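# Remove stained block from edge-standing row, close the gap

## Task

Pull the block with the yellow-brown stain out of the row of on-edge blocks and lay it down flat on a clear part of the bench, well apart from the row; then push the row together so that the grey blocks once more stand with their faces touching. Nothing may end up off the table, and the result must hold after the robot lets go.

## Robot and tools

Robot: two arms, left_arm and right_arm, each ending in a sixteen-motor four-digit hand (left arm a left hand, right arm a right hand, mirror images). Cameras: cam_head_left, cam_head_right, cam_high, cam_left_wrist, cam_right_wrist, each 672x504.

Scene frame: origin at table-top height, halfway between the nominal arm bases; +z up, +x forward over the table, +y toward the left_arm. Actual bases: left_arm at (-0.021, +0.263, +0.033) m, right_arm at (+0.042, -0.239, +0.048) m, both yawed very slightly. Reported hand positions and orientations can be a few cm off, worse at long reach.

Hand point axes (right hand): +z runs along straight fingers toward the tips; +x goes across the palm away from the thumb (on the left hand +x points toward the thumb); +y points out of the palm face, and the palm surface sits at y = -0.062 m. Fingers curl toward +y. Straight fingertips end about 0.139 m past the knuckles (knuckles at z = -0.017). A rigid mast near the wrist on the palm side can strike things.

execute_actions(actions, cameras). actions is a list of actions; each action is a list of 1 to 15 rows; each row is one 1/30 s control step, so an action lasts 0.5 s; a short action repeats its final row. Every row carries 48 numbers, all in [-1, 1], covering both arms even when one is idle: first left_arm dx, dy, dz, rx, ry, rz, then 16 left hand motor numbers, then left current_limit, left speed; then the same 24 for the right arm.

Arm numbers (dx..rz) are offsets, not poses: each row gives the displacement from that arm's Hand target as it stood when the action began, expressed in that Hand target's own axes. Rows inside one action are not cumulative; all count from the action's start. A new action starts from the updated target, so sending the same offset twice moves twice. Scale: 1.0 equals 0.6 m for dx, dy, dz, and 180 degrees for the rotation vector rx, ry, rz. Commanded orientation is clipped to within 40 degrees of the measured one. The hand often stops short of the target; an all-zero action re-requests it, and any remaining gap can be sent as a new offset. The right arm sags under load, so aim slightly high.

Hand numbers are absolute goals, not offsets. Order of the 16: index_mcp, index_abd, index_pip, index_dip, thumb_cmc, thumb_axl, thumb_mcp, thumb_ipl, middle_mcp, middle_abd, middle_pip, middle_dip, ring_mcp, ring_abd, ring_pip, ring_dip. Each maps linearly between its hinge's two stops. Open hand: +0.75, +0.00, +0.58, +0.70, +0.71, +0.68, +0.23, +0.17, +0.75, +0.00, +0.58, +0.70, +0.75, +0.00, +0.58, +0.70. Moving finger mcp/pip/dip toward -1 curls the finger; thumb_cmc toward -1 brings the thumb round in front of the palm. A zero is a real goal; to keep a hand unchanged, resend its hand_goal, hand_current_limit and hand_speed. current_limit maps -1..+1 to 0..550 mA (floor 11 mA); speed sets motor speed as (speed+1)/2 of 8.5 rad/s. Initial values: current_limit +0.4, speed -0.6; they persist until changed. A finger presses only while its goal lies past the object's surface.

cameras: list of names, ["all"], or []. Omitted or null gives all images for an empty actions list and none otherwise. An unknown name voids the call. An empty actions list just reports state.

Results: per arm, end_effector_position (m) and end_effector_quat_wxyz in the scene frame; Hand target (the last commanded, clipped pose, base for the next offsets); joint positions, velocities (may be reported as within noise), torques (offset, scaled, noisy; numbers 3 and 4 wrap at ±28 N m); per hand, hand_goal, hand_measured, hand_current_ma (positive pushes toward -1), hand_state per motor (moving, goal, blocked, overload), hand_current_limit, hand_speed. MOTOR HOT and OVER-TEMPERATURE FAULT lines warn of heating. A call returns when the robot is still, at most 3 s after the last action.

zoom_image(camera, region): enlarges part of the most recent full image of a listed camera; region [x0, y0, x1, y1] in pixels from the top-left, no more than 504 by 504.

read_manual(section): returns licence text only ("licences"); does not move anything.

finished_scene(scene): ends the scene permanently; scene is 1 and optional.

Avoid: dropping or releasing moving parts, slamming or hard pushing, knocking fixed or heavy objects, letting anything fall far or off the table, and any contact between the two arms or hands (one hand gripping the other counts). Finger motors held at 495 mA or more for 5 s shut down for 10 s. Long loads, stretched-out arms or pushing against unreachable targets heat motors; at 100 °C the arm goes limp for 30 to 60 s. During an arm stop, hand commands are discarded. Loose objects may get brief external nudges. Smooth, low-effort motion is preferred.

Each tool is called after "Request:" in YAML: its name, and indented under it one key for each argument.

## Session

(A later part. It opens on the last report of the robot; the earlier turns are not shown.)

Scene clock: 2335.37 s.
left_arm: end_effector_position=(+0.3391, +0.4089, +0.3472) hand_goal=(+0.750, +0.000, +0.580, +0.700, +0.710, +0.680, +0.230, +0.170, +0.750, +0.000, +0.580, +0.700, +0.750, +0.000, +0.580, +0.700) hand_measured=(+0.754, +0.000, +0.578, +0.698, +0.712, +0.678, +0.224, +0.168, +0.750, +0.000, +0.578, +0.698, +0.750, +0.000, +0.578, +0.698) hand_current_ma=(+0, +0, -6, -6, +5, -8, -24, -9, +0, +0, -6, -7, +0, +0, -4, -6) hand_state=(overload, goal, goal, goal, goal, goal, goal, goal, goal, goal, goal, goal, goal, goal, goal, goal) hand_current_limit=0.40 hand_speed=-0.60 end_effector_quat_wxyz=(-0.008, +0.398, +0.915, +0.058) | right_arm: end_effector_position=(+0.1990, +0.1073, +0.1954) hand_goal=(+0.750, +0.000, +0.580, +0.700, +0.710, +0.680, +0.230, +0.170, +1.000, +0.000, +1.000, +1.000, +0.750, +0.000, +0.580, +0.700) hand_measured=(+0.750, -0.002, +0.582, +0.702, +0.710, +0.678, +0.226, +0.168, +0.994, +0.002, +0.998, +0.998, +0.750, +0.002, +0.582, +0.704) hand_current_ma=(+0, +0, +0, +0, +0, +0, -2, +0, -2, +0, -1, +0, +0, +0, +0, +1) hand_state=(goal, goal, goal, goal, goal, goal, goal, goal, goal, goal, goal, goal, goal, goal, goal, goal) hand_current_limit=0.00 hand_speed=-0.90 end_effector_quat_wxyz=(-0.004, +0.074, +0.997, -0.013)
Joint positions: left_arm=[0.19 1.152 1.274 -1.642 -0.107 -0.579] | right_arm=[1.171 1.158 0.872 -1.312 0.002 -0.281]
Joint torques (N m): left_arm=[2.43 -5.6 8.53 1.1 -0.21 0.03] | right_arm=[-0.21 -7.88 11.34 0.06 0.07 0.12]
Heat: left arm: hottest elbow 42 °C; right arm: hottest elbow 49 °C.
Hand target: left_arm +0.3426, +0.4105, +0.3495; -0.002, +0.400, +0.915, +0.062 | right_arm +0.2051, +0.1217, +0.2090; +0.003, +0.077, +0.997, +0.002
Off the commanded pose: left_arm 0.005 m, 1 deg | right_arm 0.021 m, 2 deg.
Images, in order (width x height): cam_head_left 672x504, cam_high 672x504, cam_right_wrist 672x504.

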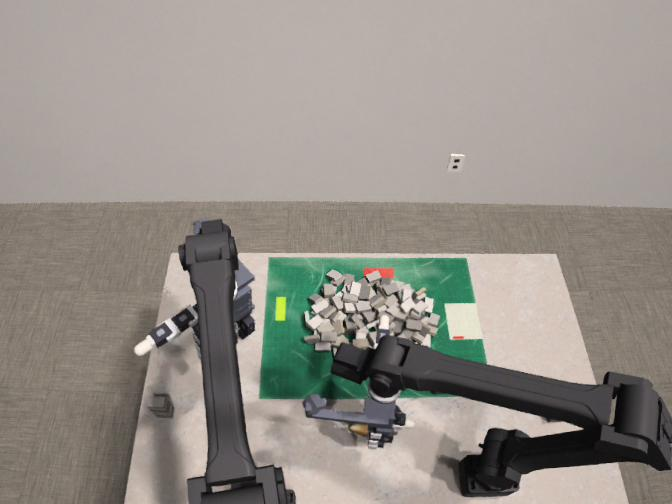

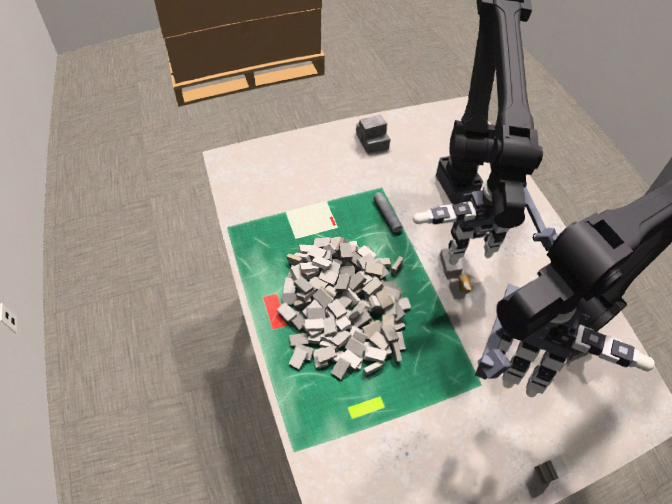

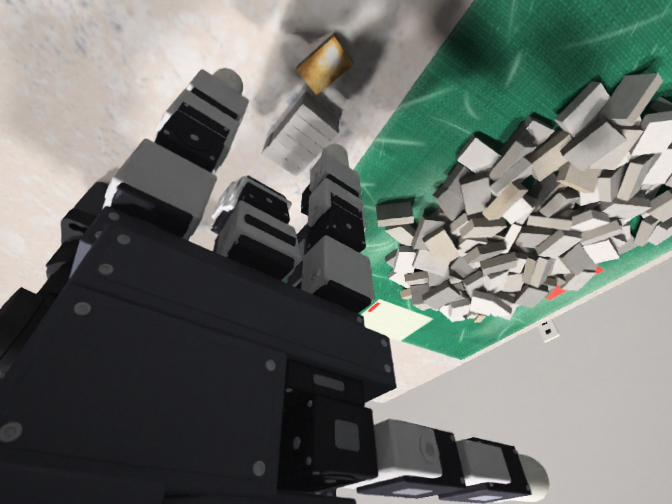

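Request:
execute_actions:
  actions:
    - [[0,0,0,0,0,0,0.75,0,0.58,0.7,0.71,0.68,0.23,0.17,0.75,0,0.58,0.7,0.75,0,0.58,0.7,0.4,-0.6,-0.0203,0.0102,0.0283,0,0,0.039,0.75,0,0.58,0.7,0.71,0.68,0.23,0.17,1,0,1,1,0.75,0,0.58,0.7,0,-0.9]]
    - [[0,0,0,0,0,0,0.75,0,0.58,0.7,0.71,0.68,0.23,0.17,0.75,0,0.58,0.7,0.75,0,0.58,0.7,0.4,-0.6,-0.0189,0.0126,0.0283,0,0,0.039,0.75,-0.06,0.58,0.7,0.71,0.68,0.23,0.17,1,0,1,1,0.75,0.06,0.58,0.7,0,-0.9]]
  cameras: ["cam_right_wrist","cam_high"]

Request:
zoom_image:
  camera: "cam_right_wrist"
  region: [200, 20, 380, 160]

Request:
zoom_image:
  camera: "cam_high"
  region: [425, 235, 495, 305]

Scene clock: 2373.80 s.
left_arm: end_effector_position=(+0.3391, +0.4089, +0.3472) hand_goal=(+0.750, +0.000, +0.580, +0.700, +0.710, +0.680, +0.230, +0.170, +0.750, +0.000, +0.580, +0.700, +0.750, +0.000, +0.580, +0.700) hand_measured=(+0.754, +0.000, +0.578, +0.698, +0.712, +0.678, +0.224, +0.168, +0.750, +0.000, +0.578, +0.698, +0.750, +0.000, +0.578, +0.698) hand_current_ma=(+0, +0, -6, -6, +5, -8, -24, -9, +0, +0, -6, -7, +0, +0, -4, -6) hand_state=(overload, goal, goal, goal, goal, goal, goal, goal, goal, goal, goal, goal, goal, goal, goal, goal) hand_current_limit=0.40 hand_speed=-0.60 end_effector_quat_wxyz=(-0.008, +0.398, +0.915, +0.058) | right_arm: end_effector_position=(+0.2287, +0.1204, +0.1707) hand_goal=(+0.750, -0.060, +0.580, +0.700, +0.710, +0.680, +0.230, +0.170, +1.000, +0.000, +1.000, +1.000, +0.750, +0.060, +0.580, +0.700) hand_measured=(+0.750, -0.056, +0.582, +0.702, +0.710, +0.678, +0.226, +0.168, +0.996, +0.002, +0.998, +0.998, +0.750, +0.056, +0.582, +0.704) hand_current_ma=(+0, +1, +0, +0, +0, +0, -2, +0, -1, +0, -1, +0, +0, -1, +0, +1) hand_state=(goal, goal, goal, goal, goal, goal, goal, goal, goal, goal, goal, goal, goal, goal, goal, goal) hand_current_limit=0.00 hand_speed=-0.90 end_effector_quat_wxyz=(+0.000, +0.196, +0.981, -0.006)
Joint positions: left_arm=[0.19 1.152 1.274 -1.642 -0.107 -0.579] | right_arm=[1.171 1.248 0.872 -1.207 0.002 -0.033]
Joint torques (N m): left_arm=[2.37 -5.66 8.55 1.13 -0.21 0.04] | right_arm=[0.09 -9.05 9.48 0.24 0.1 0.11]
Heat: left arm: hottest elbow 42 °C; right arm: hottest elbow 49 °C.
Hand target: left_arm +0.3426, +0.4105, +0.3495; -0.002, +0.400, +0.915, +0.062 | right_arm +0.2313, +0.1302, +0.1752; +0.003, +0.198, +0.980, +0.003
Off the commanded pose: left_arm 0.005 m, 1 deg | right_arm 0.011 m, 1 deg.
Images, in order (width x height): cam_high 672x504, cam_right_wrist 672x504.

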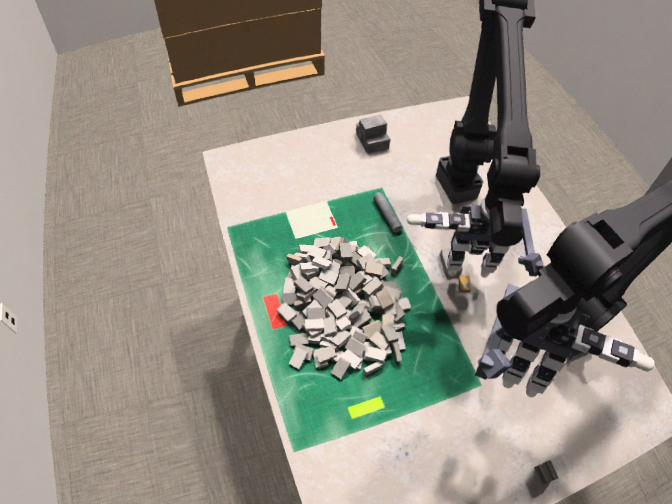

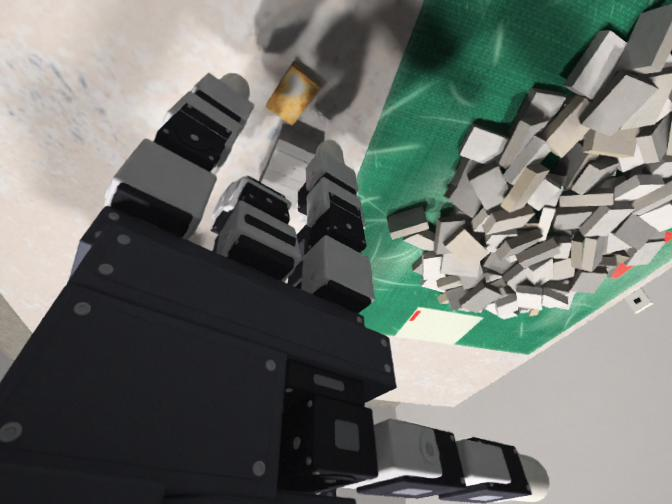

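Scaled by 2.800 from the camera's 672x504 image, which has a finer 960x720 frame.

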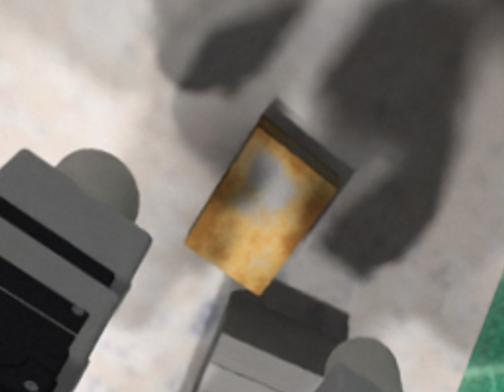

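Scaled by 7.200 from the camera's 672x504 image, which has a finer 960x720 frame.

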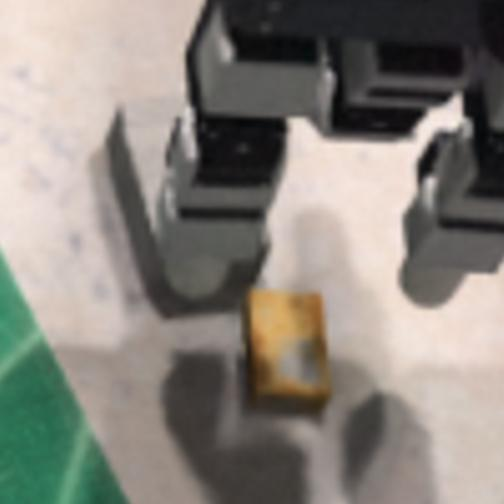

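Request:
execute_actions:
  actions:
    - [[0,0,0,0,0,0,0.75,0,0.58,0.7,0.71,0.68,0.23,0.17,0.75,0,0.58,0.7,0.75,0,0.58,0.7,0.4,-0.6,0,0.001,0.0275,0,0,0,0.75,-0.06,0.58,0.7,0.71,0.68,0.23,0.17,1,0,1,1,0.75,0.06,0.58,0.7,0,-0.9]]
    - [[0,0,0,0,0,0,0.75,0,0.58,0.7,0.71,0.68,0.23,0.17,0.75,0,0.58,0.7,0.75,0,0.58,0.7,0.4,-0.6,0,0.001,0.0275,0,0,0,0.75,-0.1,0.58,0.7,0.71,0.68,0.23,0.17,1,0,1,1,0.75,0.1,0.58,0.7,0,-0.9]]
  cameras: ["cam_right_wrist","cam_high"]

Request:
zoom_image:
  camera: "cam_right_wrist"
  region: [200, 40, 380, 180]

Request:
zoom_image:
  camera: "cam_high"
  region: [425, 235, 495, 305]

Scene clock: 2398.67 s.
left_arm: end_effector_position=(+0.3391, +0.4089, +0.3472) hand_goal=(+0.750, +0.000, +0.580, +0.700, +0.710, +0.680, +0.230, +0.170, +0.750, +0.000, +0.580, +0.700, +0.750, +0.000, +0.580, +0.700) hand_measured=(+0.754, +0.000, +0.578, +0.698, +0.712, +0.678, +0.224, +0.168, +0.750, +0.000, +0.578, +0.698, +0.750, +0.000, +0.578, +0.698) hand_current_ma=(+0, +0, -6, -6, +5, -8, -24, -9, +0, +0, -6, -7, +0, +0, -4, -6) hand_state=(overload, goal, goal, goal, goal, goal, goal, goal, goal, goal, goal, goal, goal, goal, goal, goal) hand_current_limit=0.40 hand_speed=-0.60 end_effector_quat_wxyz=(-0.008, +0.398, +0.915, +0.058) | right_arm: end_effector_position=(+0.2326, +0.1286, +0.1472) hand_goal=(+0.750, -0.100, +0.580, +0.700, +0.710, +0.680, +0.230, +0.170, +1.000, +0.000, +1.000, +1.000, +0.750, +0.100, +0.580, +0.700) hand_measured=(+0.750, -0.096, +0.582, +0.702, +0.710, +0.678, +0.226, +0.168, +0.996, +0.002, +0.998, +0.998, +0.750, +0.096, +0.582, +0.704) hand_current_ma=(+0, +1, +0, +0, +0, +0, -2, +0, -1, +0, -1, +0, +0, -1, +0, +1) hand_state=(goal, goal, goal, goal, goal, goal, goal, goal, goal, goal, goal, goal, goal, goal, goal, goal) hand_current_limit=0.00 hand_speed=-0.90 end_effector_quat_wxyz=(+0.002, +0.197, +0.980, +0.004)
Joint positions: left_arm=[0.19 1.152 1.274 -1.642 -0.107 -0.579] | right_arm=[1.171 1.29 0.835 -1.107 0.002 -0.032]
Joint torques (N m): left_arm=[2.43 -5.66 8.53 1.06 -0.21 0.04] | right_arm=[-0.03 -9.11 7.75 0.32 0.1 0.12]
Heat: left arm: hottest elbow 42 °C; right arm: hottest elbow 48 °C.
Hand target: left_arm +0.3426, +0.4105, +0.3495; -0.002, +0.400, +0.915, +0.062 | right_arm +0.2319, +0.1314, +0.1422; +0.003, +0.198, +0.980, +0.003
Off the commanded pose: left_arm 0.005 m, 1 deg | right_arm 0.006 m, 0 deg.
Images, in order (width x height): cam_high 672x504, cam_right_wrist 672x504.

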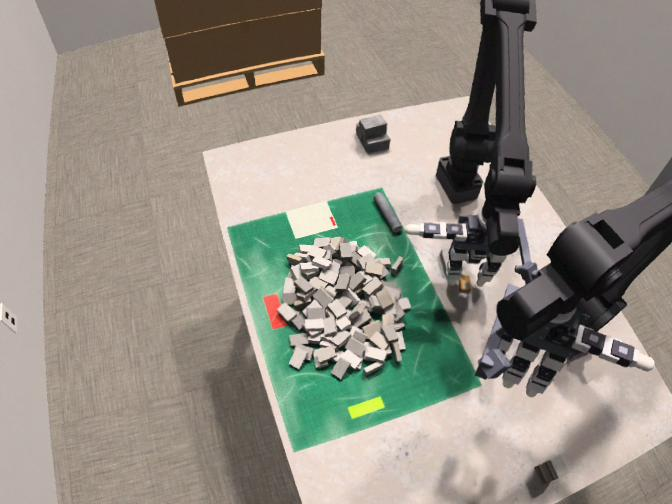

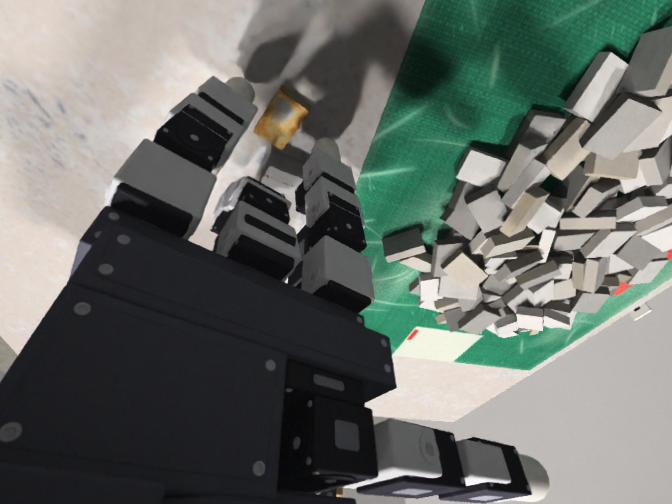

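Scaled by 2.800 from the camera's 672x504 image, which has a finer 960x720 frame.

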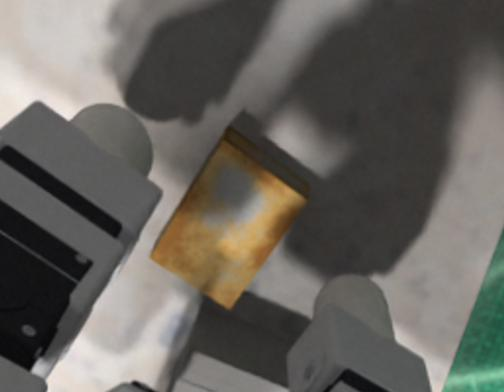

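Scaled by 7.200 from the camera's 672x504 image, which has a finer 960x720 frame.

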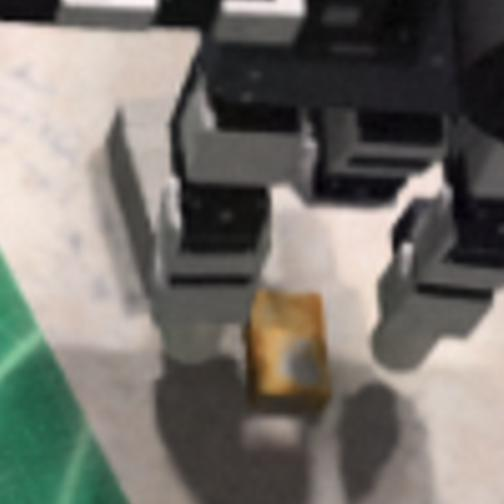

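Request:
execute_actions:
  actions:
    - [[0,0,0,0,0,0,0.75,0,0.58,0.7,0.71,0.68,0.23,0.17,0.75,0,0.58,0.7,0.75,0,0.58,0.7,0.4,-0.6,0.001,-0.015,0.016,0,0,0,0.75,-0.1,0.58,0.7,0.71,0.68,0.23,0.17,1,0,1,1,0.75,0.1,0.58,0.7,0,-0.9]]

Scene clock: 2412.90 s.
left_arm: end_effector_position=(+0.3391, +0.4089, +0.3472) hand_goal=(+0.750, +0.000, +0.580, +0.700, +0.710, +0.680, +0.230, +0.170, +0.750, +0.000, +0.580, +0.700, +0.750, +0.000, +0.580, +0.700) hand_measured=(+0.754, +0.000, +0.578, +0.698, +0.712, +0.678, +0.224, +0.168, +0.750, +0.000, +0.578, +0.698, +0.750, +0.000, +0.578, +0.698) hand_current_ma=(+0, +0, -6, -6, +5, -8, -24, -9, +0, +0, -6, -7, +0, +0, -4, -6) hand_state=(overload, goal, goal, goal, goal, goal, goal, goal, goal, goal, goal, goal, goal, goal, goal, goal) hand_current_limit=0.40 hand_speed=-0.60 end_effector_quat_wxyz=(-0.008, +0.398, +0.915, +0.058) | right_arm: end_effector_position=(+0.2286, +0.1198, +0.1330) hand_goal=(+0.750, -0.100, +0.580, +0.700, +0.710, +0.680, +0.230, +0.170, +1.000, +0.000, +1.000, +1.000, +0.750, +0.100, +0.580, +0.700) hand_measured=(+0.750, -0.096, +0.582, +0.702, +0.710, +0.678, +0.226, +0.168, +0.996, +0.002, +0.998, +0.998, +0.750, +0.096, +0.582, +0.704) hand_current_ma=(+0, +1, +0, +0, +0, +0, -2, +0, -1, +0, -1, +0, +0, -1, +0, +1) hand_state=(goal, goal, goal, goal, goal, goal, goal, goal, goal, goal, goal, goal, goal, goal, goal, goal) hand_current_limit=0.00 hand_speed=-0.90 end_effector_quat_wxyz=(+0.001, +0.197, +0.980, -0.001)
Joint positions: left_arm=[0.19 1.152 1.274 -1.642 -0.107 -0.579] | right_arm=[1.171 1.289 0.796 -1.08 0.002 -0.031]
Joint torques (N m): left_arm=[2.37 -5.66 8.54 1.09 -0.21 0.03] | right_arm=[0.09 -9.64 7.71 0.28 0.1 0.12]
Heat: left arm: hottest elbow 42 °C; right arm: hottest elbow 47 °C.
Hand target: left_arm +0.3426, +0.4105, +0.3495; -0.002, +0.400, +0.915, +0.062 | right_arm +0.2279, +0.1233, +0.1324; +0.003, +0.198, +0.980, +0.002
Off the commanded pose: left_arm 0.005 m, 1 deg | right_arm 0.004 m, 1 deg.

Request:
execute_actions:
  actions:
    - [[0,0,0,0,0,0,0.75,0,0.58,0.7,0.71,0.68,0.23,0.17,0.75,0,0.58,0.7,0.75,0,0.58,0.7,0.4,-0.6,0,0.001,0.007,0,0,0,0.75,-0.18,0.58,0.7,0.71,0.68,0.23,0.17,1,0,1,1,0.75,0.18,0.58,0.7,0,-0.9]]
    - [[0,0,0,0,0,0,0.75,0,0.58,0.7,0.71,0.68,0.23,0.17,0.75,0,0.58,0.7,0.75,0,0.58,0.7,0.4,-0.6,0,0,0,0,0,0,0.75,-0.22,0.58,0.7,0.71,0.68,0.23,0.17,1,0,1,1,0.75,0.22,0.58,0.7,0,-0.93]]
  cameras: ["cam_right_wrist","cam_high"]

Request:
zoom_image:
  camera: "cam_right_wrist"
  region: [200, 40, 380, 180]

Request:
zoom_image:
  camera: "cam_high"
  region: [425, 235, 495, 305]

Scene clock: 2424.37 s.
left_arm: end_effector_position=(+0.3391, +0.4089, +0.3472) hand_goal=(+0.750, +0.000, +0.580, +0.700, +0.710, +0.680, +0.230, +0.170, +0.750, +0.000, +0.580, +0.700, +0.750, +0.000, +0.580, +0.700) hand_measured=(+0.754, +0.000, +0.578, +0.698, +0.712, +0.678, +0.224, +0.168, +0.750, +0.000, +0.578, +0.698, +0.750, +0.000, +0.578, +0.698) hand_current_ma=(+0, +0, -6, -6, +5, -8, -24, -9, +0, +0, -6, -7, +0, +0, -4, -6) hand_state=(overload, goal, goal, goal, goal, goal, goal, goal, goal, goal, goal, goal, goal, goal, goal, goal) hand_current_limit=0.40 hand_speed=-0.60 end_effector_quat_wxyz=(-0.008, +0.398, +0.915, +0.058) | right_arm: end_effector_position=(+0.2299, +0.1227, +0.1341) hand_goal=(+0.750, -0.220, +0.580, +0.700, +0.710, +0.680, +0.230, +0.170, +1.000, +0.000, +1.000, +1.000, +0.750, +0.220, +0.580, +0.700) hand_measured=(+0.750, -0.216, +0.582, +0.702, +0.710, +0.678, +0.226, +0.168, +0.996, +0.002, +0.998, +0.998, +0.750, +0.214, +0.582, +0.704) hand_current_ma=(+0, +1, +0, +0, +0, +0, -2, +0, -1, +0, -1, +0, +0, -1, +0, +1) hand_state=(goal, goal, goal, goal, goal, goal, goal, goal, goal, goal, goal, goal, goal, goal, goal, goal) hand_current_limit=0.00 hand_speed=-0.93 end_effector_quat_wxyz=(+0.002, +0.197, +0.980, +0.005)
Joint positions: left_arm=[0.19 1.152 1.274 -1.642 -0.107 -0.579] | right_arm=[1.171 1.289 0.796 -1.067 0.002 -0.031]
Joint torques (N m): left_arm=[2.37 -5.6 8.51 1.09 -0.21 0.03] | right_arm=[0.09 -9.11 7.25 0.28 0.1 0.12]
Heat: left arm: hottest elbow 42 °C; right arm: hottest elbow 46 °C.
Hand target: left_arm +0.3426, +0.4105, +0.3495; -0.002, +0.400, +0.915, +0.062 | right_arm +0.2281, +0.1239, +0.1282; +0.003, +0.198, +0.980, +0.003
Off the commanded pose: left_arm 0.005 m, 1 deg | right_arm 0.006 m, 0 deg.
Images, in order (width x height): cam_high 672x504, cam_right_wrist 672x504.

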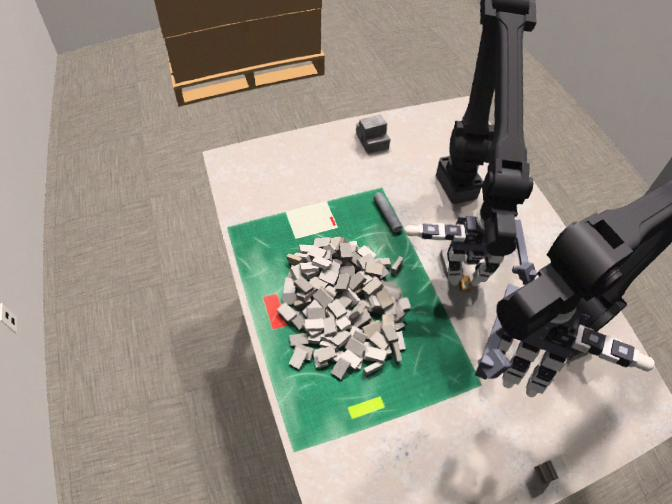

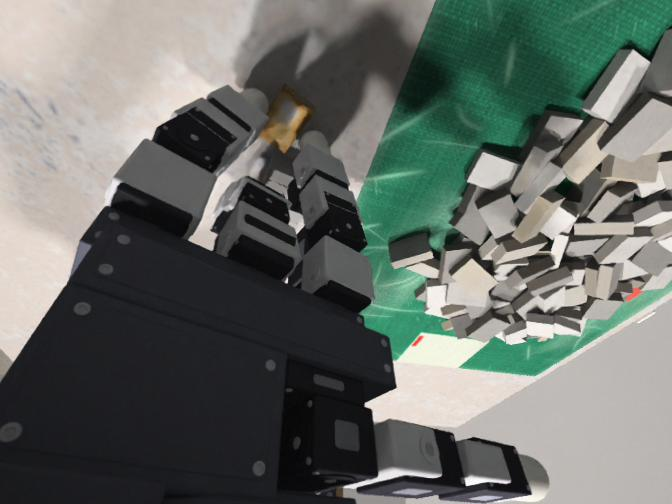

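Scaled by 2.800 from the camera's 672x504 image, which has a finer 960x720 frame.

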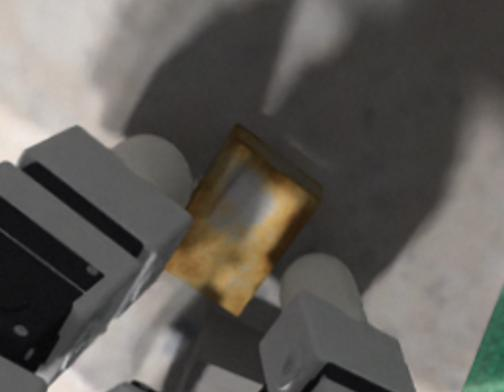

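Scaled by 7.200 from the camera's 672x504 image, which has a finer 960x720 frame.

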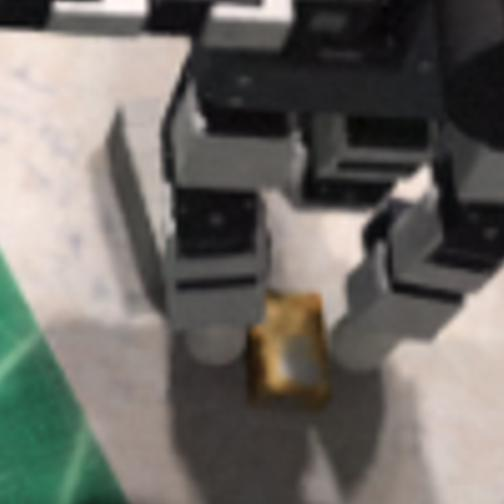

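Request:
execute_actions:
  actions:
    - [[0,0,0,0,0,0,0.75,0,0.58,0.7,0.71,0.68,0.23,0.17,0.75,0,0.58,0.7,0.75,0,0.58,0.7,0.4,-0.6,0,-0.004,0.011,0,0,0,0.75,-0.22,0.58,0.7,0.71,0.68,0.23,0.17,1,0,1,1,0.75,0.22,0.58,0.7,0,-0.93]]

Scene clock: 2429.77 s.
left_arm: end_effector_position=(+0.3391, +0.4089, +0.3472) hand_goal=(+0.750, +0.000, +0.580, +0.700, +0.710, +0.680, +0.230, +0.170, +0.750, +0.000, +0.580, +0.700, +0.750, +0.000, +0.580, +0.700) hand_measured=(+0.754, +0.000, +0.578, +0.698, +0.712, +0.678, +0.224, +0.168, +0.750, +0.000, +0.578, +0.698, +0.750, +0.000, +0.578, +0.698) hand_current_ma=(+0, +0, -6, -6, +5, -8, -24, -9, +0, +0, -6, -7, +0, +0, -4, -6) hand_state=(overload, goal, goal, goal, goal, goal, goal, goal, goal, goal, goal, goal, goal, goal, goal, goal) hand_current_limit=0.40 hand_speed=-0.60 end_effector_quat_wxyz=(-0.008, +0.398, +0.915, +0.058) | right_arm: end_effector_position=(+0.2300, +0.1229, +0.1316) hand_goal=(+0.750, -0.220, +0.580, +0.700, +0.710, +0.680, +0.230, +0.170, +1.000, +0.000, +1.000, +1.000, +0.750, +0.220, +0.580, +0.700) hand_measured=(+0.752, -0.222, +0.582, +0.702, +0.710, +0.678, +0.226, +0.168, +0.996, +0.002, +0.998, +0.998, +0.750, +0.214, +0.582, +0.702) hand_current_ma=(+0, +0, +0, +0, +0, +0, -2, +0, -1, +0, -1, +0, +0, -2, +0, +0) hand_state=(goal, goal, goal, goal, goal, goal, goal, goal, goal, goal, goal, goal, goal, goal, goal, goal) hand_current_limit=0.00 hand_speed=-0.93 end_effector_quat_wxyz=(+0.003, +0.197, +0.980, +0.009)
Joint positions: left_arm=[0.19 1.152 1.274 -1.642 -0.107 -0.579] | right_arm=[1.171 1.289 0.786 -1.049 0.002 -0.031]
Joint torques (N m): left_arm=[2.43 -5.66 8.54 1.06 -0.21 0.04] | right_arm=[-0.09 -8.7 6.71 0.42 0.1 0.12]
Heat: left arm: hottest elbow 42 °C; right arm: hottest elbow 45 °C.
Hand target: left_arm +0.3426, +0.4105, +0.3495; -0.002, +0.400, +0.915, +0.062 | right_arm +0.2272, +0.1217, +0.1216; +0.003, +0.198, +0.980, +0.002
Off the commanded pose: left_arm 0.005 m, 1 deg | right_arm 0.010 m, 1 deg.

Request:
execute_actions:
  actions:
    - [[0,0,0,0,0,0,0.75,0,0.58,0.7,0.71,0.68,0.23,0.17,0.75,0,0.58,0.7,0.75,0,0.58,0.7,0.4,-0.6,0,0,0,0,0,0,0.75,-0.27,0.58,0.7,0.71,0.68,0.23,0.17,1,0,1,1,0.75,0.27,0.58,0.7,-0.1,-0.94]]
    - [[0,0,0,0,0,0,0.75,0,0.58,0.7,0.71,0.68,0.23,0.17,0.75,0,0.58,0.7,0.75,0,0.58,0.7,0.4,-0.6,0,0,0,0,0,0,0.75,-0.36,0.58,0.7,0.71,0.68,0.23,0.17,1,0,1,1,0.75,0.36,0.58,0.7,-0.1,-0.94]]
    - [[0,0,0,0,0,0,0.75,0,0.58,0.7,0.71,0.68,0.23,0.17,0.75,0,0.58,0.7,0.75,0,0.58,0.7,0.4,-0.6,0,0,0,0,0,0,0.75,-0.4,0.58,0.7,0.71,0.68,0.23,0.17,1,0,1,1,0.75,0.4,0.58,0.7,0,-0.94]]
  cameras: ["cam_right_wrist","cam_high"]

Request:
zoom_image:
  camera: "cam_right_wrist"
  region: [200, 40, 380, 180]

Request:
zoom_image:
  camera: "cam_high"
  region: [425, 235, 495, 305]

Scene clock: 2440.93 s.
left_arm: end_effector_position=(+0.3391, +0.4089, +0.3472) hand_goal=(+0.750, +0.000, +0.580, +0.700, +0.710, +0.680, +0.230, +0.170, +0.750, +0.000, +0.580, +0.700, +0.750, +0.000, +0.580, +0.700) hand_measured=(+0.754, +0.000, +0.578, +0.698, +0.712, +0.678, +0.224, +0.168, +0.750, +0.000, +0.578, +0.698, +0.750, +0.000, +0.578, +0.698) hand_current_ma=(+0, +0, -6, -6, +5, -8, -24, -9, +0, +0, -6, -7, +0, +0, -4, -6) hand_state=(overload, goal, goal, goal, goal, goal, goal, goal, goal, goal, goal, goal, goal, goal, goal, goal) hand_current_limit=0.40 hand_speed=-0.60 end_effector_quat_wxyz=(-0.008, +0.398, +0.915, +0.058) | right_arm: end_effector_position=(+0.2301, +0.1231, +0.1316) hand_goal=(+0.750, -0.400, +0.580, +0.700, +0.710, +0.680, +0.230, +0.170, +1.000, +0.000, +1.000, +1.000, +0.750, +0.400, +0.580, +0.700) hand_measured=(+0.752, -0.258, +0.582, +0.702, +0.710, +0.678, +0.226, +0.168, +0.996, +0.002, +0.998, +0.998, +0.750, +0.232, +0.582, +0.702) hand_current_ma=(+0, +275, +0, +0, +0, +0, -2, +0, -1, +0, -1, +0, +0, -275, +0, +0) hand_state=(goal, blocked, goal, goal, goal, goal, goal, goal, goal, goal, goal, goal, goal, blocked, goal, goal) hand_current_limit=0.00 hand_speed=-0.94 end_effector_quat_wxyz=(+0.003, +0.197, +0.980, +0.009)
Joint positions: left_arm=[0.19 1.152 1.274 -1.642 -0.107 -0.579] | right_arm=[1.171 1.289 0.786 -1.047 0.002 -0.031]
Joint torques (N m): left_arm=[2.43 -5.66 8.53 1.07 -0.21 0.03] | right_arm=[0.03 -8.7 6.72 0.36 0.1 0.12]
Heat: left arm: hottest elbow 42 °C; right arm: hottest elbow 44 °C.
Hand target: left_arm +0.3426, +0.4105, +0.3495; -0.002, +0.400, +0.915, +0.062 | right_arm +0.2273, +0.1218, +0.1217; +0.003, +0.198, +0.980, +0.003
Off the commanded pose: left_arm 0.005 m, 1 deg | right_arm 0.010 m, 1 deg.
Images, in order (width x height): cam_high 672x504, cam_right_wrist 672x504.

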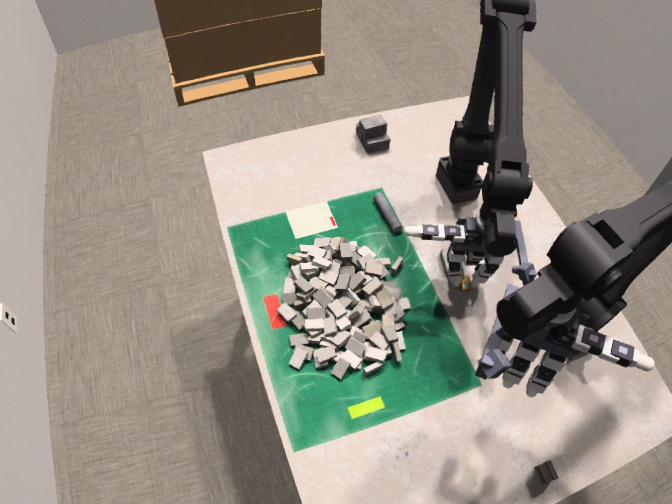

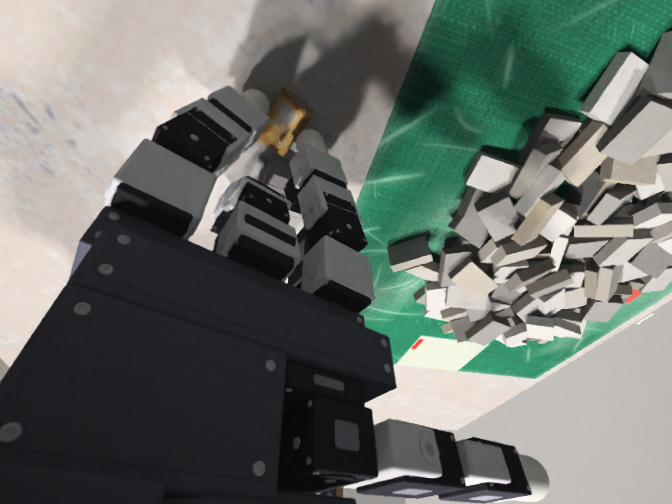

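Scaled by 2.800 from the camera's 672x504 image, which has a finer 960x720 frame.

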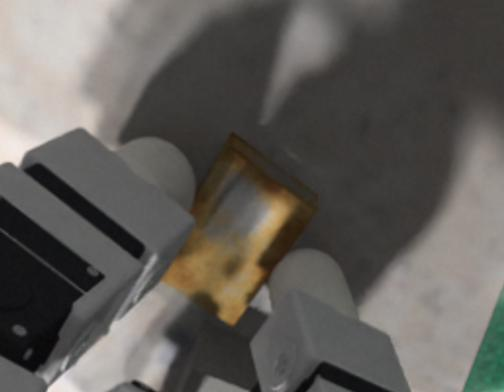

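Scaled by 7.200 from the camera's 672x504 image, which has a finer 960x720 frame.

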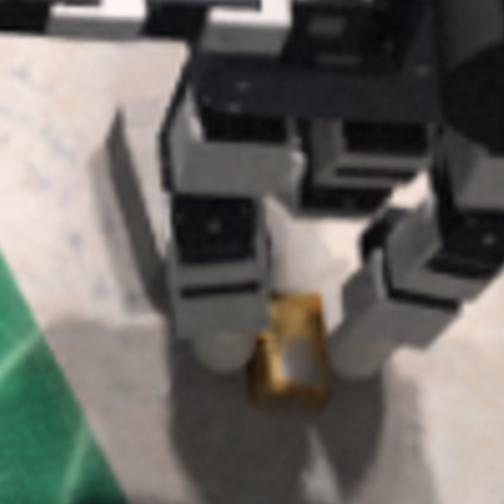

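Request:
execute_actions:
  actions:
    - [[0,0,0,0,0,0,0.75,0,0.58,0.7,0.71,0.68,0.23,0.17,0.75,0,0.58,0.7,0.75,0,0.58,0.7,0.4,-0.6,0,0,-0.025,0,0,0,0.75,-0.42,0.58,0.7,0.71,0.68,0.23,0.17,1,0,1,1,0.75,0.42,0.58,0.7,0.1,-0.94]]
    - [[0,0,0,0,0,0,0.75,0,0.58,0.7,0.71,0.68,0.23,0.17,0.75,0,0.58,0.7,0.75,0,0.58,0.7,0.4,-0.6,0.003,0.007,-0.025,0,0,0,0.75,-0.42,0.58,0.7,0.71,0.68,0.23,0.17,1,0,1,1,0.75,0.42,0.58,0.7,0.1,-0.94]]
    - [[0,0,0,0,0,0,0.75,0,0.58,0.7,0.71,0.68,0.23,0.17,0.75,0,0.58,0.7,0.75,0,0.58,0.7,0.4,-0.6,0.006,0.014,-0.02,0,0,0,0.75,-0.42,0.58,0.7,0.71,0.68,0.23,0.17,1,0,1,1,0.75,0.42,0.58,0.7,0.1,-0.94]]
  cameras: ["cam_right_wrist","cam_high"]

Request:
zoom_image:
  camera: "cam_right_wrist"
  region: [200, 40, 380, 180]

Request:
zoom_image:
  camera: "cam_high"
  region: [425, 235, 495, 305]

Scene clock: 2454.40 s.
left_arm: end_effector_position=(+0.3391, +0.4089, +0.3472) hand_goal=(+0.750, +0.000, +0.580, +0.700, +0.710, +0.680, +0.230, +0.170, +0.750, +0.000, +0.580, +0.700, +0.750, +0.000, +0.580, +0.700) hand_measured=(+0.754, +0.000, +0.578, +0.698, +0.712, +0.678, +0.224, +0.168, +0.750, +0.000, +0.578, +0.698, +0.750, +0.000, +0.578, +0.698) hand_current_ma=(+0, +0, -6, -6, +5, -8, -24, -9, +0, +0, -6, -7, +0, +0, -4, -6) hand_state=(overload, goal, goal, goal, goal, goal, goal, goal, goal, goal, goal, goal, goal, goal, goal, goal) hand_current_limit=0.40 hand_speed=-0.60 end_effector_quat_wxyz=(-0.008, +0.398, +0.915, +0.058) | right_arm: end_effector_position=(+0.2244, +0.1227, +0.1478) hand_goal=(+0.750, -0.420, +0.580, +0.700, +0.710, +0.680, +0.230, +0.170, +1.000, +0.000, +1.000, +1.000, +0.750, +0.420, +0.580, +0.700) hand_measured=(+0.746, -0.264, +0.576, +0.698, +0.710, +0.678, +0.226, +0.168, +0.996, +0.002, +0.998, +0.998, +0.744, +0.232, +0.576, +0.696) hand_current_ma=(-1, +303, -1, +0, +0, +0, -2, +0, -1, +0, -1, +0, -2, -302, -1, -1) hand_state=(goal, blocked, goal, goal, goal, goal, goal, goal, goal, goal, goal, goal, goal, blocked, goal, goal) hand_current_limit=0.10 hand_speed=-0.94 end_effector_quat_wxyz=(-0.002, +0.198, +0.980, -0.010)
Joint positions: left_arm=[0.19 1.152 1.274 -1.642 -0.107 -0.579] | right_arm=[1.186 1.282 0.837 -1.147 0.001 -0.014]
Joint torques (N m): left_arm=[2.43 -5.66 8.55 1.09 -0.21 0.04] | right_arm=[0.15 -10.52 10.74 -0.62 0.12 0.12]
Heat: left arm: hottest elbow 42 °C; right arm: hottest elbow 44 °C.
Hand target: left_arm +0.3426, +0.4105, +0.3495; -0.002, +0.400, +0.915, +0.062 | right_arm +0.2271, +0.1353, +0.1639; +0.003, +0.198, +0.980, +0.003
Off the commanded pose: left_arm 0.005 m, 1 deg | right_arm 0.021 m, 2 deg.
Images, in order (width x height): cam_high 672x504, cam_right_wrist 672x504.

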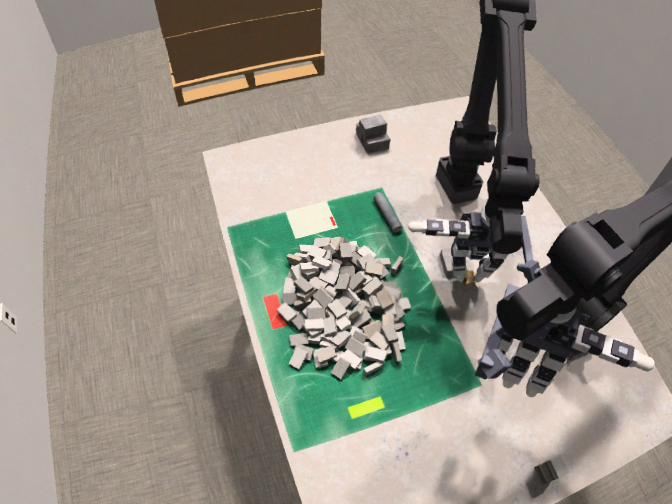

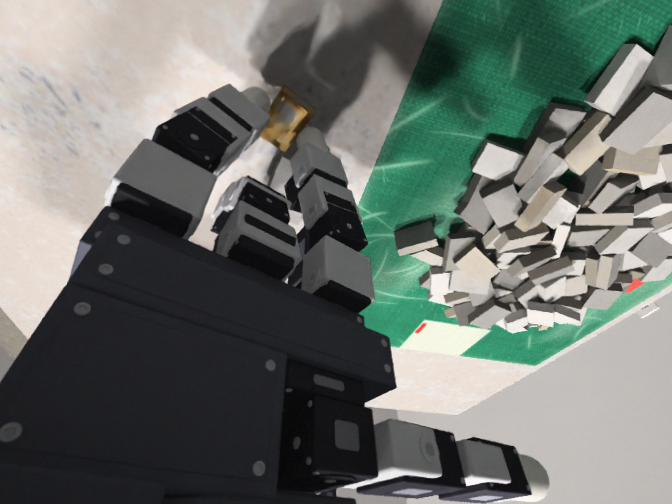

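Scaled by 2.800 from the camera's 672x504 image, which has a finer 960x720 frame.

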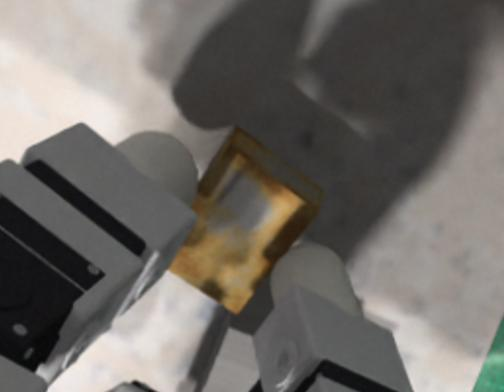

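Scaled by 7.200 from the camera's 672x504 image, which has a finer 960x720 frame.

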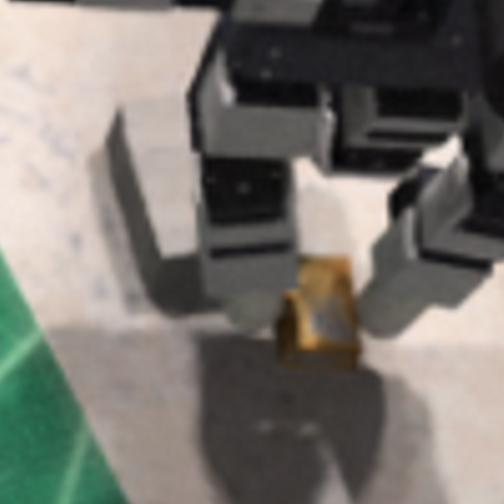

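Request:
execute_actions:
  actions:
    - [[0,0,0,0,0,0,0.75,0,0.58,0.7,0.71,0.68,0.23,0.17,0.75,0,0.58,0.7,0.75,0,0.58,0.7,0.4,-0.6,0.01,0.025,0,0,0,0,0.75,-0.42,0.58,0.7,0.71,0.68,0.23,0.17,1,0,1,1,0.75,0.42,0.58,0.7,0.1,-0.94]]
    - [[0,0,0,0,0,0,0.75,0,0.58,0.7,0.71,0.68,0.23,0.17,0.75,0,0.58,0.7,0.75,0,0.58,0.7,0.4,-0.6,0.0128,0.0308,0,0,0,0,0.75,-0.42,0.58,0.7,0.71,0.68,0.23,0.17,1,0,1,1,0.75,0.42,0.58,0.7,0.1,-0.94]]
    - [[0,0,0,0,0,0,0.75,0,0.58,0.7,0.71,0.68,0.23,0.17,0.75,0,0.58,0.7,0.75,0,0.58,0.7,0.4,-0.6,0.0128,0.0308,0,0,0,0,0.75,-0.42,0.58,0.7,0.71,0.68,0.23,0.17,1,0,1,1,0.75,0.42,0.58,0.7,0.1,-0.94]]
    - [[0,0,0,0,0,0,0.75,0,0.58,0.7,0.71,0.68,0.23,0.17,0.75,0,0.58,0.7,0.75,0,0.58,0.7,0.4,-0.6,0.0128,0.0308,0,0,0,0,0.75,-0.42,0.58,0.7,0.71,0.68,0.23,0.17,1,0,1,1,0.75,0.42,0.58,0.7,0.1,-0.94]]
    - [[0,0,0,0,0,0,0.75,0,0.58,0.7,0.71,0.68,0.23,0.17,0.75,0,0.58,0.7,0.75,0,0.58,0.7,0.4,-0.6,0.01,0.025,0,0,0,0,0.75,-0.42,0.58,0.7,0.71,0.68,0.23,0.17,1,0,1,1,0.75,0.42,0.58,0.7,0.1,-0.94]]
  cameras: ["cam_right_wrist","cam_high","cam_head_left"]

Request:
zoom_image:
  camera: "cam_right_wrist"
  region: [200, 40, 380, 180]

Request:
zoom_image:
  camera: "cam_high"
  region: [425, 235, 515, 325]

Scene clock: 2472.17 s.
left_arm: end_effector_position=(+0.3391, +0.4089, +0.3472) hand_goal=(+0.750, +0.000, +0.580, +0.700, +0.710, +0.680, +0.230, +0.170, +0.750, +0.000, +0.580, +0.700, +0.750, +0.000, +0.580, +0.700) hand_measured=(+0.754, +0.000, +0.578, +0.698, +0.712, +0.678, +0.224, +0.168, +0.750, +0.000, +0.578, +0.698, +0.750, +0.000, +0.578, +0.698) hand_current_ma=(+0, +0, -6, -6, +5, -8, -24, -9, +0, +0, -6, -7, +0, +0, -4, -6) hand_state=(overload, goal, goal, goal, goal, goal, goal, goal, goal, goal, goal, goal, goal, goal, goal, goal) hand_current_limit=0.40 hand_speed=-0.60 end_effector_quat_wxyz=(-0.008, +0.398, +0.915, +0.058) | right_arm: end_effector_position=(+0.2263, +0.2124, +0.1554) hand_goal=(+0.750, -0.420, +0.580, +0.700, +0.710, +0.680, +0.230, +0.170, +1.000, +0.000, +1.000, +1.000, +0.750, +0.420, +0.580, +0.700) hand_measured=(+0.750, -0.264, +0.580, +0.698, +0.710, +0.678, +0.226, +0.168, +0.996, +0.002, +0.998, +0.998, +0.748, +0.232, +0.578, +0.698) hand_current_ma=(+0, +302, +0, +0, +0, +0, -2, +0, -1, +0, -1, +0, +0, -302, +0, +0) hand_state=(goal, blocked, goal, goal, goal, goal, goal, goal, goal, goal, goal, goal, goal, blocked, goal, goal) hand_current_limit=0.10 hand_speed=-0.94 end_effector_quat_wxyz=(+0.001, +0.198, +0.980, -0.006)
Joint positions: left_arm=[0.19 1.152 1.274 -1.642 -0.107 -0.579] | right_arm=[1.272 1.488 1.061 -1.155 0.004 0.071]
Joint torques (N m): left_arm=[2.37 -5.66 8.53 1.09 -0.21 0.03] | right_arm=[-0.03 -12.63 11.06 -0.39 0.07 0.12]
Heat: left arm: hottest elbow 42 °C; right arm: hottest elbow 45 °C.
Hand target: left_arm +0.3426, +0.4105, +0.3495; -0.002, +0.400, +0.915, +0.062 | right_arm +0.2280, +0.2275, +0.1642; +0.003, +0.198, +0.980, +0.003
Off the commanded pose: left_arm 0.005 m, 1 deg | right_arm 0.018 m, 1 deg.
Images, in order (width x height): cam_head_left 672x504, cam_high 672x504, cam_right_wrist 672x504.

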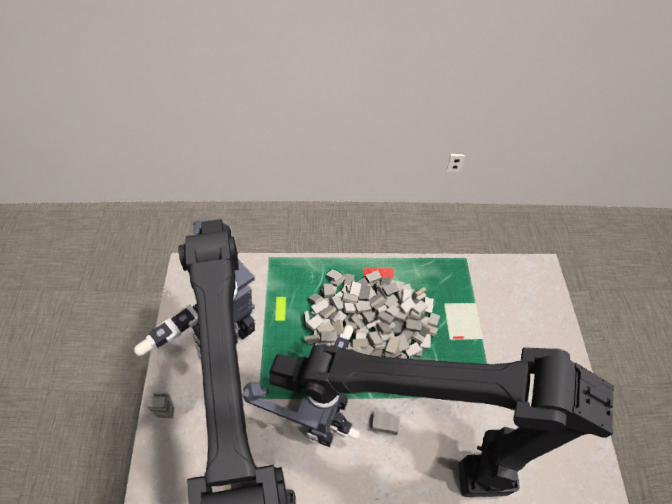

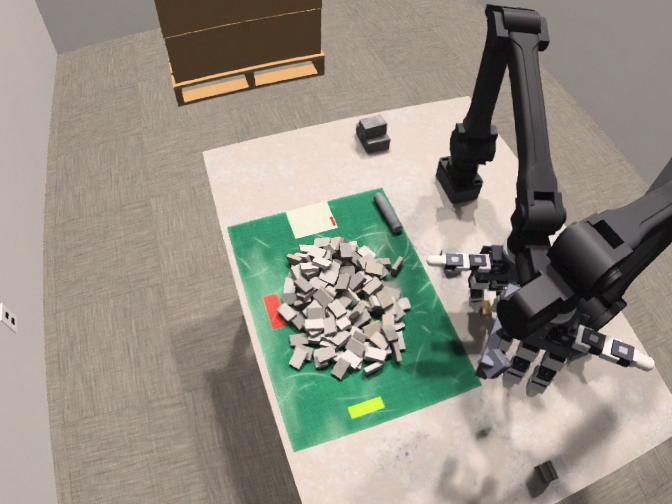

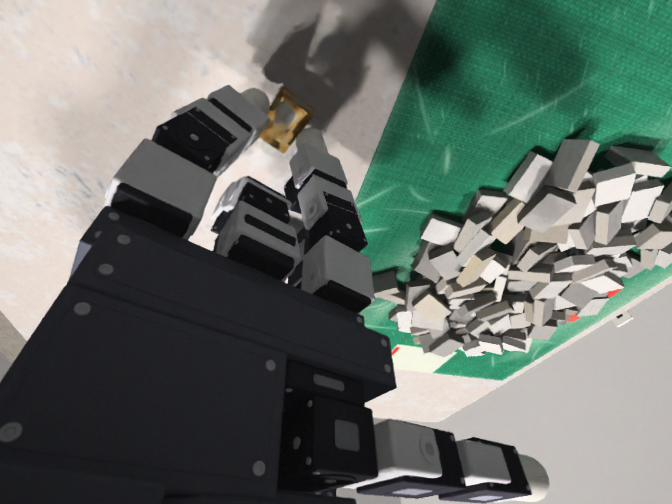

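Scaled by 2.800 from the camera's 672x504 image, which has a finer 960x720 frame.

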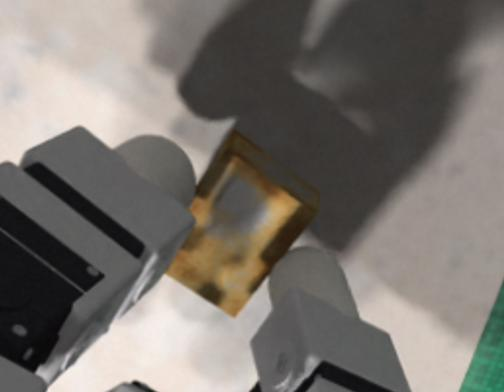

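Scaled by 5.600 from the camera's 672x504 image, which has a finer 960x720 frame.

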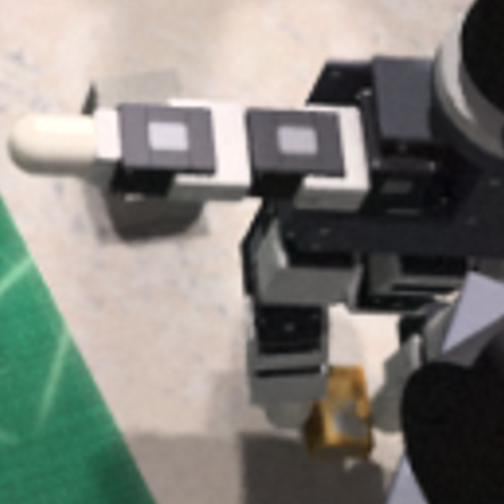

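Request:
execute_actions:
  actions:
    - [[0,0,0,0,0,0,0.75,0,0.58,0.7,0.71,0.68,0.23,0.17,0.75,0,0.58,0.7,0.75,0,0.58,0.7,0.4,-0.6,-0.0063,-0.0155,0.0233,0,0,0,0.75,-0.42,0.58,0.7,0.71,0.68,0.23,0.17,1,0,1,1,0.75,0.42,0.58,0.7,0.1,-0.94]]
    - [[0,0,0,0,0,0,0.75,0,0.58,0.7,0.71,0.68,0.23,0.17,0.75,0,0.58,0.7,0.75,0,0.58,0.7,0.4,-0.6,0,0,0.017,0,0,0,0.75,-0.42,0.58,0.7,0.71,0.68,0.23,0.17,1,0,1,1,0.75,0.42,0.58,0.7,0.1,-0.94]]

Scene clock: 2485.83 s.
left_arm: end_effector_position=(+0.3391, +0.4089, +0.3472) hand_goal=(+0.750, +0.000, +0.580, +0.700, +0.710, +0.680, +0.230, +0.170, +0.750, +0.000, +0.580, +0.700, +0.750, +0.000, +0.580, +0.700) hand_measured=(+0.754, +0.000, +0.578, +0.698, +0.712, +0.678, +0.224, +0.168, +0.750, +0.000, +0.578, +0.698, +0.750, +0.000, +0.578, +0.698) hand_current_ma=(+0, +0, -6, -6, +5, -8, -24, -9, +0, +0, -6, -7, +0, +0, -4, -6) hand_state=(overload, goal, goal, goal, goal, goal, goal, goal, goal, goal, goal, goal, goal, goal, goal, goal) hand_current_limit=0.40 hand_speed=-0.60 end_effector_quat_wxyz=(-0.008, +0.398, +0.915, +0.058) | right_arm: end_effector_position=(+0.2274, +0.2155, +0.1484) hand_goal=(+0.750, -0.420, +0.580, +0.700, +0.710, +0.680, +0.230, +0.170, +1.000, +0.000, +1.000, +1.000, +0.750, +0.420, +0.580, +0.700) hand_measured=(+0.750, -0.264, +0.580, +0.698, +0.710, +0.678, +0.226, +0.168, +0.996, +0.002, +0.998, +0.998, +0.750, +0.232, +0.580, +0.698) hand_current_ma=(+0, +302, +0, +0, +0, +0, -2, +0, -1, +0, -1, +0, +0, -302, +0, +0) hand_state=(goal, blocked, goal, goal, goal, goal, goal, goal, goal, goal, goal, goal, goal, blocked, goal, goal) hand_current_limit=0.10 hand_speed=-0.94 end_effector_quat_wxyz=(+0.003, +0.198, +0.980, +0.006)
Joint positions: left_arm=[0.19 1.152 1.274 -1.642 -0.107 -0.579] | right_arm=[1.272 1.491 1.038 -1.104 0.004 0.071]
Joint torques (N m): left_arm=[2.43 -5.66 8.54 1.09 -0.2 0.04] | right_arm=[-0.44 -12.45 7.8 0.32 0.07 0.05]
Heat: left arm: hottest elbow 42 °C; right arm: hottest elbow 45 °C.
Hand target: left_arm +0.3426, +0.4105, +0.3495; -0.002, +0.400, +0.915, +0.062 | right_arm +0.2280, +0.2177, +0.1400; +0.003, +0.198, +0.980, +0.003
Off the commanded pose: left_arm 0.005 m, 1 deg | right_arm 0.009 m, 0 deg.

Request:
execute_actions:
  actions:
    - [[0,0,0,0,0,0,0.75,0,0.58,0.7,0.71,0.68,0.23,0.17,0.75,0,0.58,0.7,0.75,0,0.58,0.7,0.4,-0.6,0,0,0.018,0,0,0,0.75,-0.42,0.58,0.7,0.71,0.68,0.23,0.17,1,0,1,1,0.75,0.42,0.58,0.7,0.1,-0.94]]
  cameras: ["cam_right_wrist","cam_high"]

Request:
zoom_image:
  camera: "cam_right_wrist"
  region: [200, 40, 380, 180]

Request:
zoom_image:
  camera: "cam_high"
  region: [455, 275, 515, 325]

Scene clock: 2492.63 s.
left_arm: end_effector_position=(+0.3391, +0.4089, +0.3472) hand_goal=(+0.750, +0.000, +0.580, +0.700, +0.710, +0.680, +0.230, +0.170, +0.750, +0.000, +0.580, +0.700, +0.750, +0.000, +0.580, +0.700) hand_measured=(+0.754, +0.000, +0.578, +0.698, +0.712, +0.678, +0.224, +0.168, +0.750, +0.000, +0.578, +0.698, +0.750, +0.000, +0.578, +0.698) hand_current_ma=(+0, +0, -6, -6, +5, -8, -24, -9, +0, +0, -6, -7, +0, +0, -4, -6) hand_state=(overload, goal, goal, goal, goal, goal, goal, goal, goal, goal, goal, goal, goal, goal, goal, goal) hand_current_limit=0.40 hand_speed=-0.60 end_effector_quat_wxyz=(-0.008, +0.398, +0.915, +0.058) | right_arm: end_effector_position=(+0.2273, +0.2152, +0.1365) hand_goal=(+0.750, -0.420, +0.580, +0.700, +0.710, +0.680, +0.230, +0.170, +1.000, +0.000, +1.000, +1.000, +0.750, +0.420, +0.580, +0.700) hand_measured=(+0.750, -0.264, +0.580, +0.698, +0.710, +0.678, +0.226, +0.168, +0.996, +0.002, +0.998, +0.998, +0.750, +0.232, +0.580, +0.698) hand_current_ma=(+0, +302, +0, +0, +0, +0, -2, +0, -1, +0, -1, +0, +0, -302, +0, +0) hand_state=(goal, blocked, goal, goal, goal, goal, goal, goal, goal, goal, goal, goal, goal, blocked, goal, goal) hand_current_limit=0.10 hand_speed=-0.94 end_effector_quat_wxyz=(+0.002, +0.198, +0.980, +0.005)
Joint positions: left_arm=[0.19 1.152 1.274 -1.642 -0.107 -0.579] | right_arm=[1.272 1.507 1.022 -1.076 0.004 0.071]
Joint torques (N m): left_arm=[2.49 -5.83 8.57 1.09 -0.2 0.03] | right_arm=[-0.44 -12.75 7.61 0.38 0.08 0.04]
Heat: left arm: hottest elbow 42 °C; right arm: hottest elbow 45 °C.
Hand target: left_arm +0.3426, +0.4105, +0.3495; -0.002, +0.400, +0.915, +0.062 | right_arm +0.2280, +0.2176, +0.1290; +0.003, +0.198, +0.980, +0.002
Off the commanded pose: left_arm 0.005 m, 1 deg | right_arm 0.008 m, 0 deg.
Images, in order (width x height): cam_high 672x504, cam_right_wrist 672x504.

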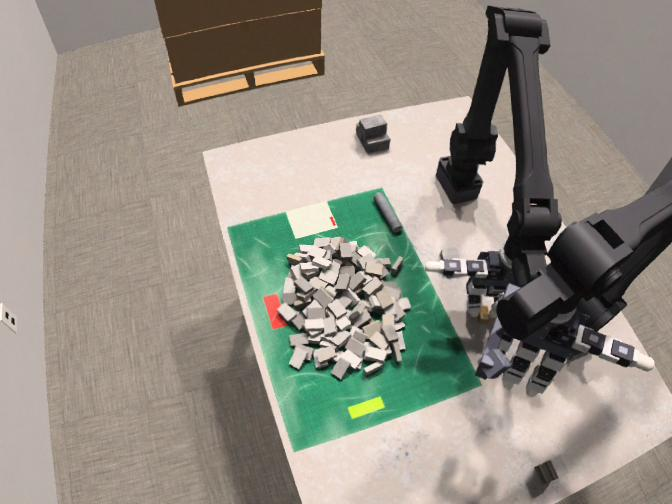

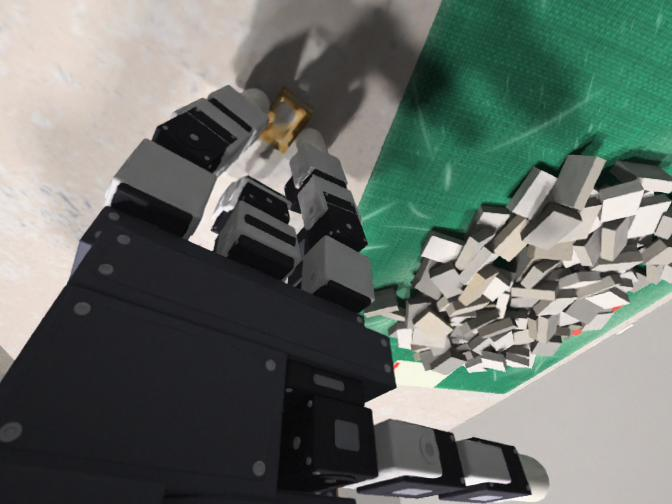

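Scaled by 2.800 from the camera's 672x504 image, which has a finer 960x720 frame.

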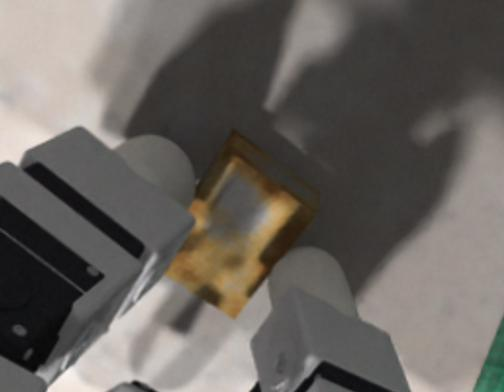

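Scaled by 8.400 from the camera's 672x504 image, which has a finer 960x720 frame.

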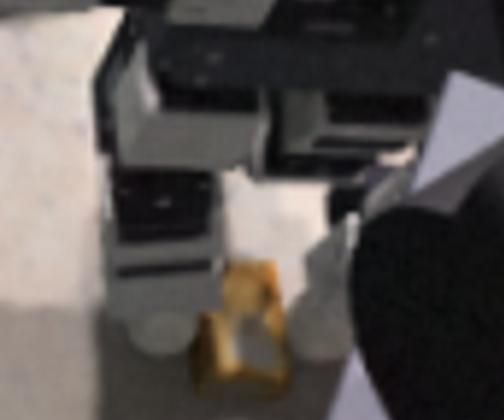

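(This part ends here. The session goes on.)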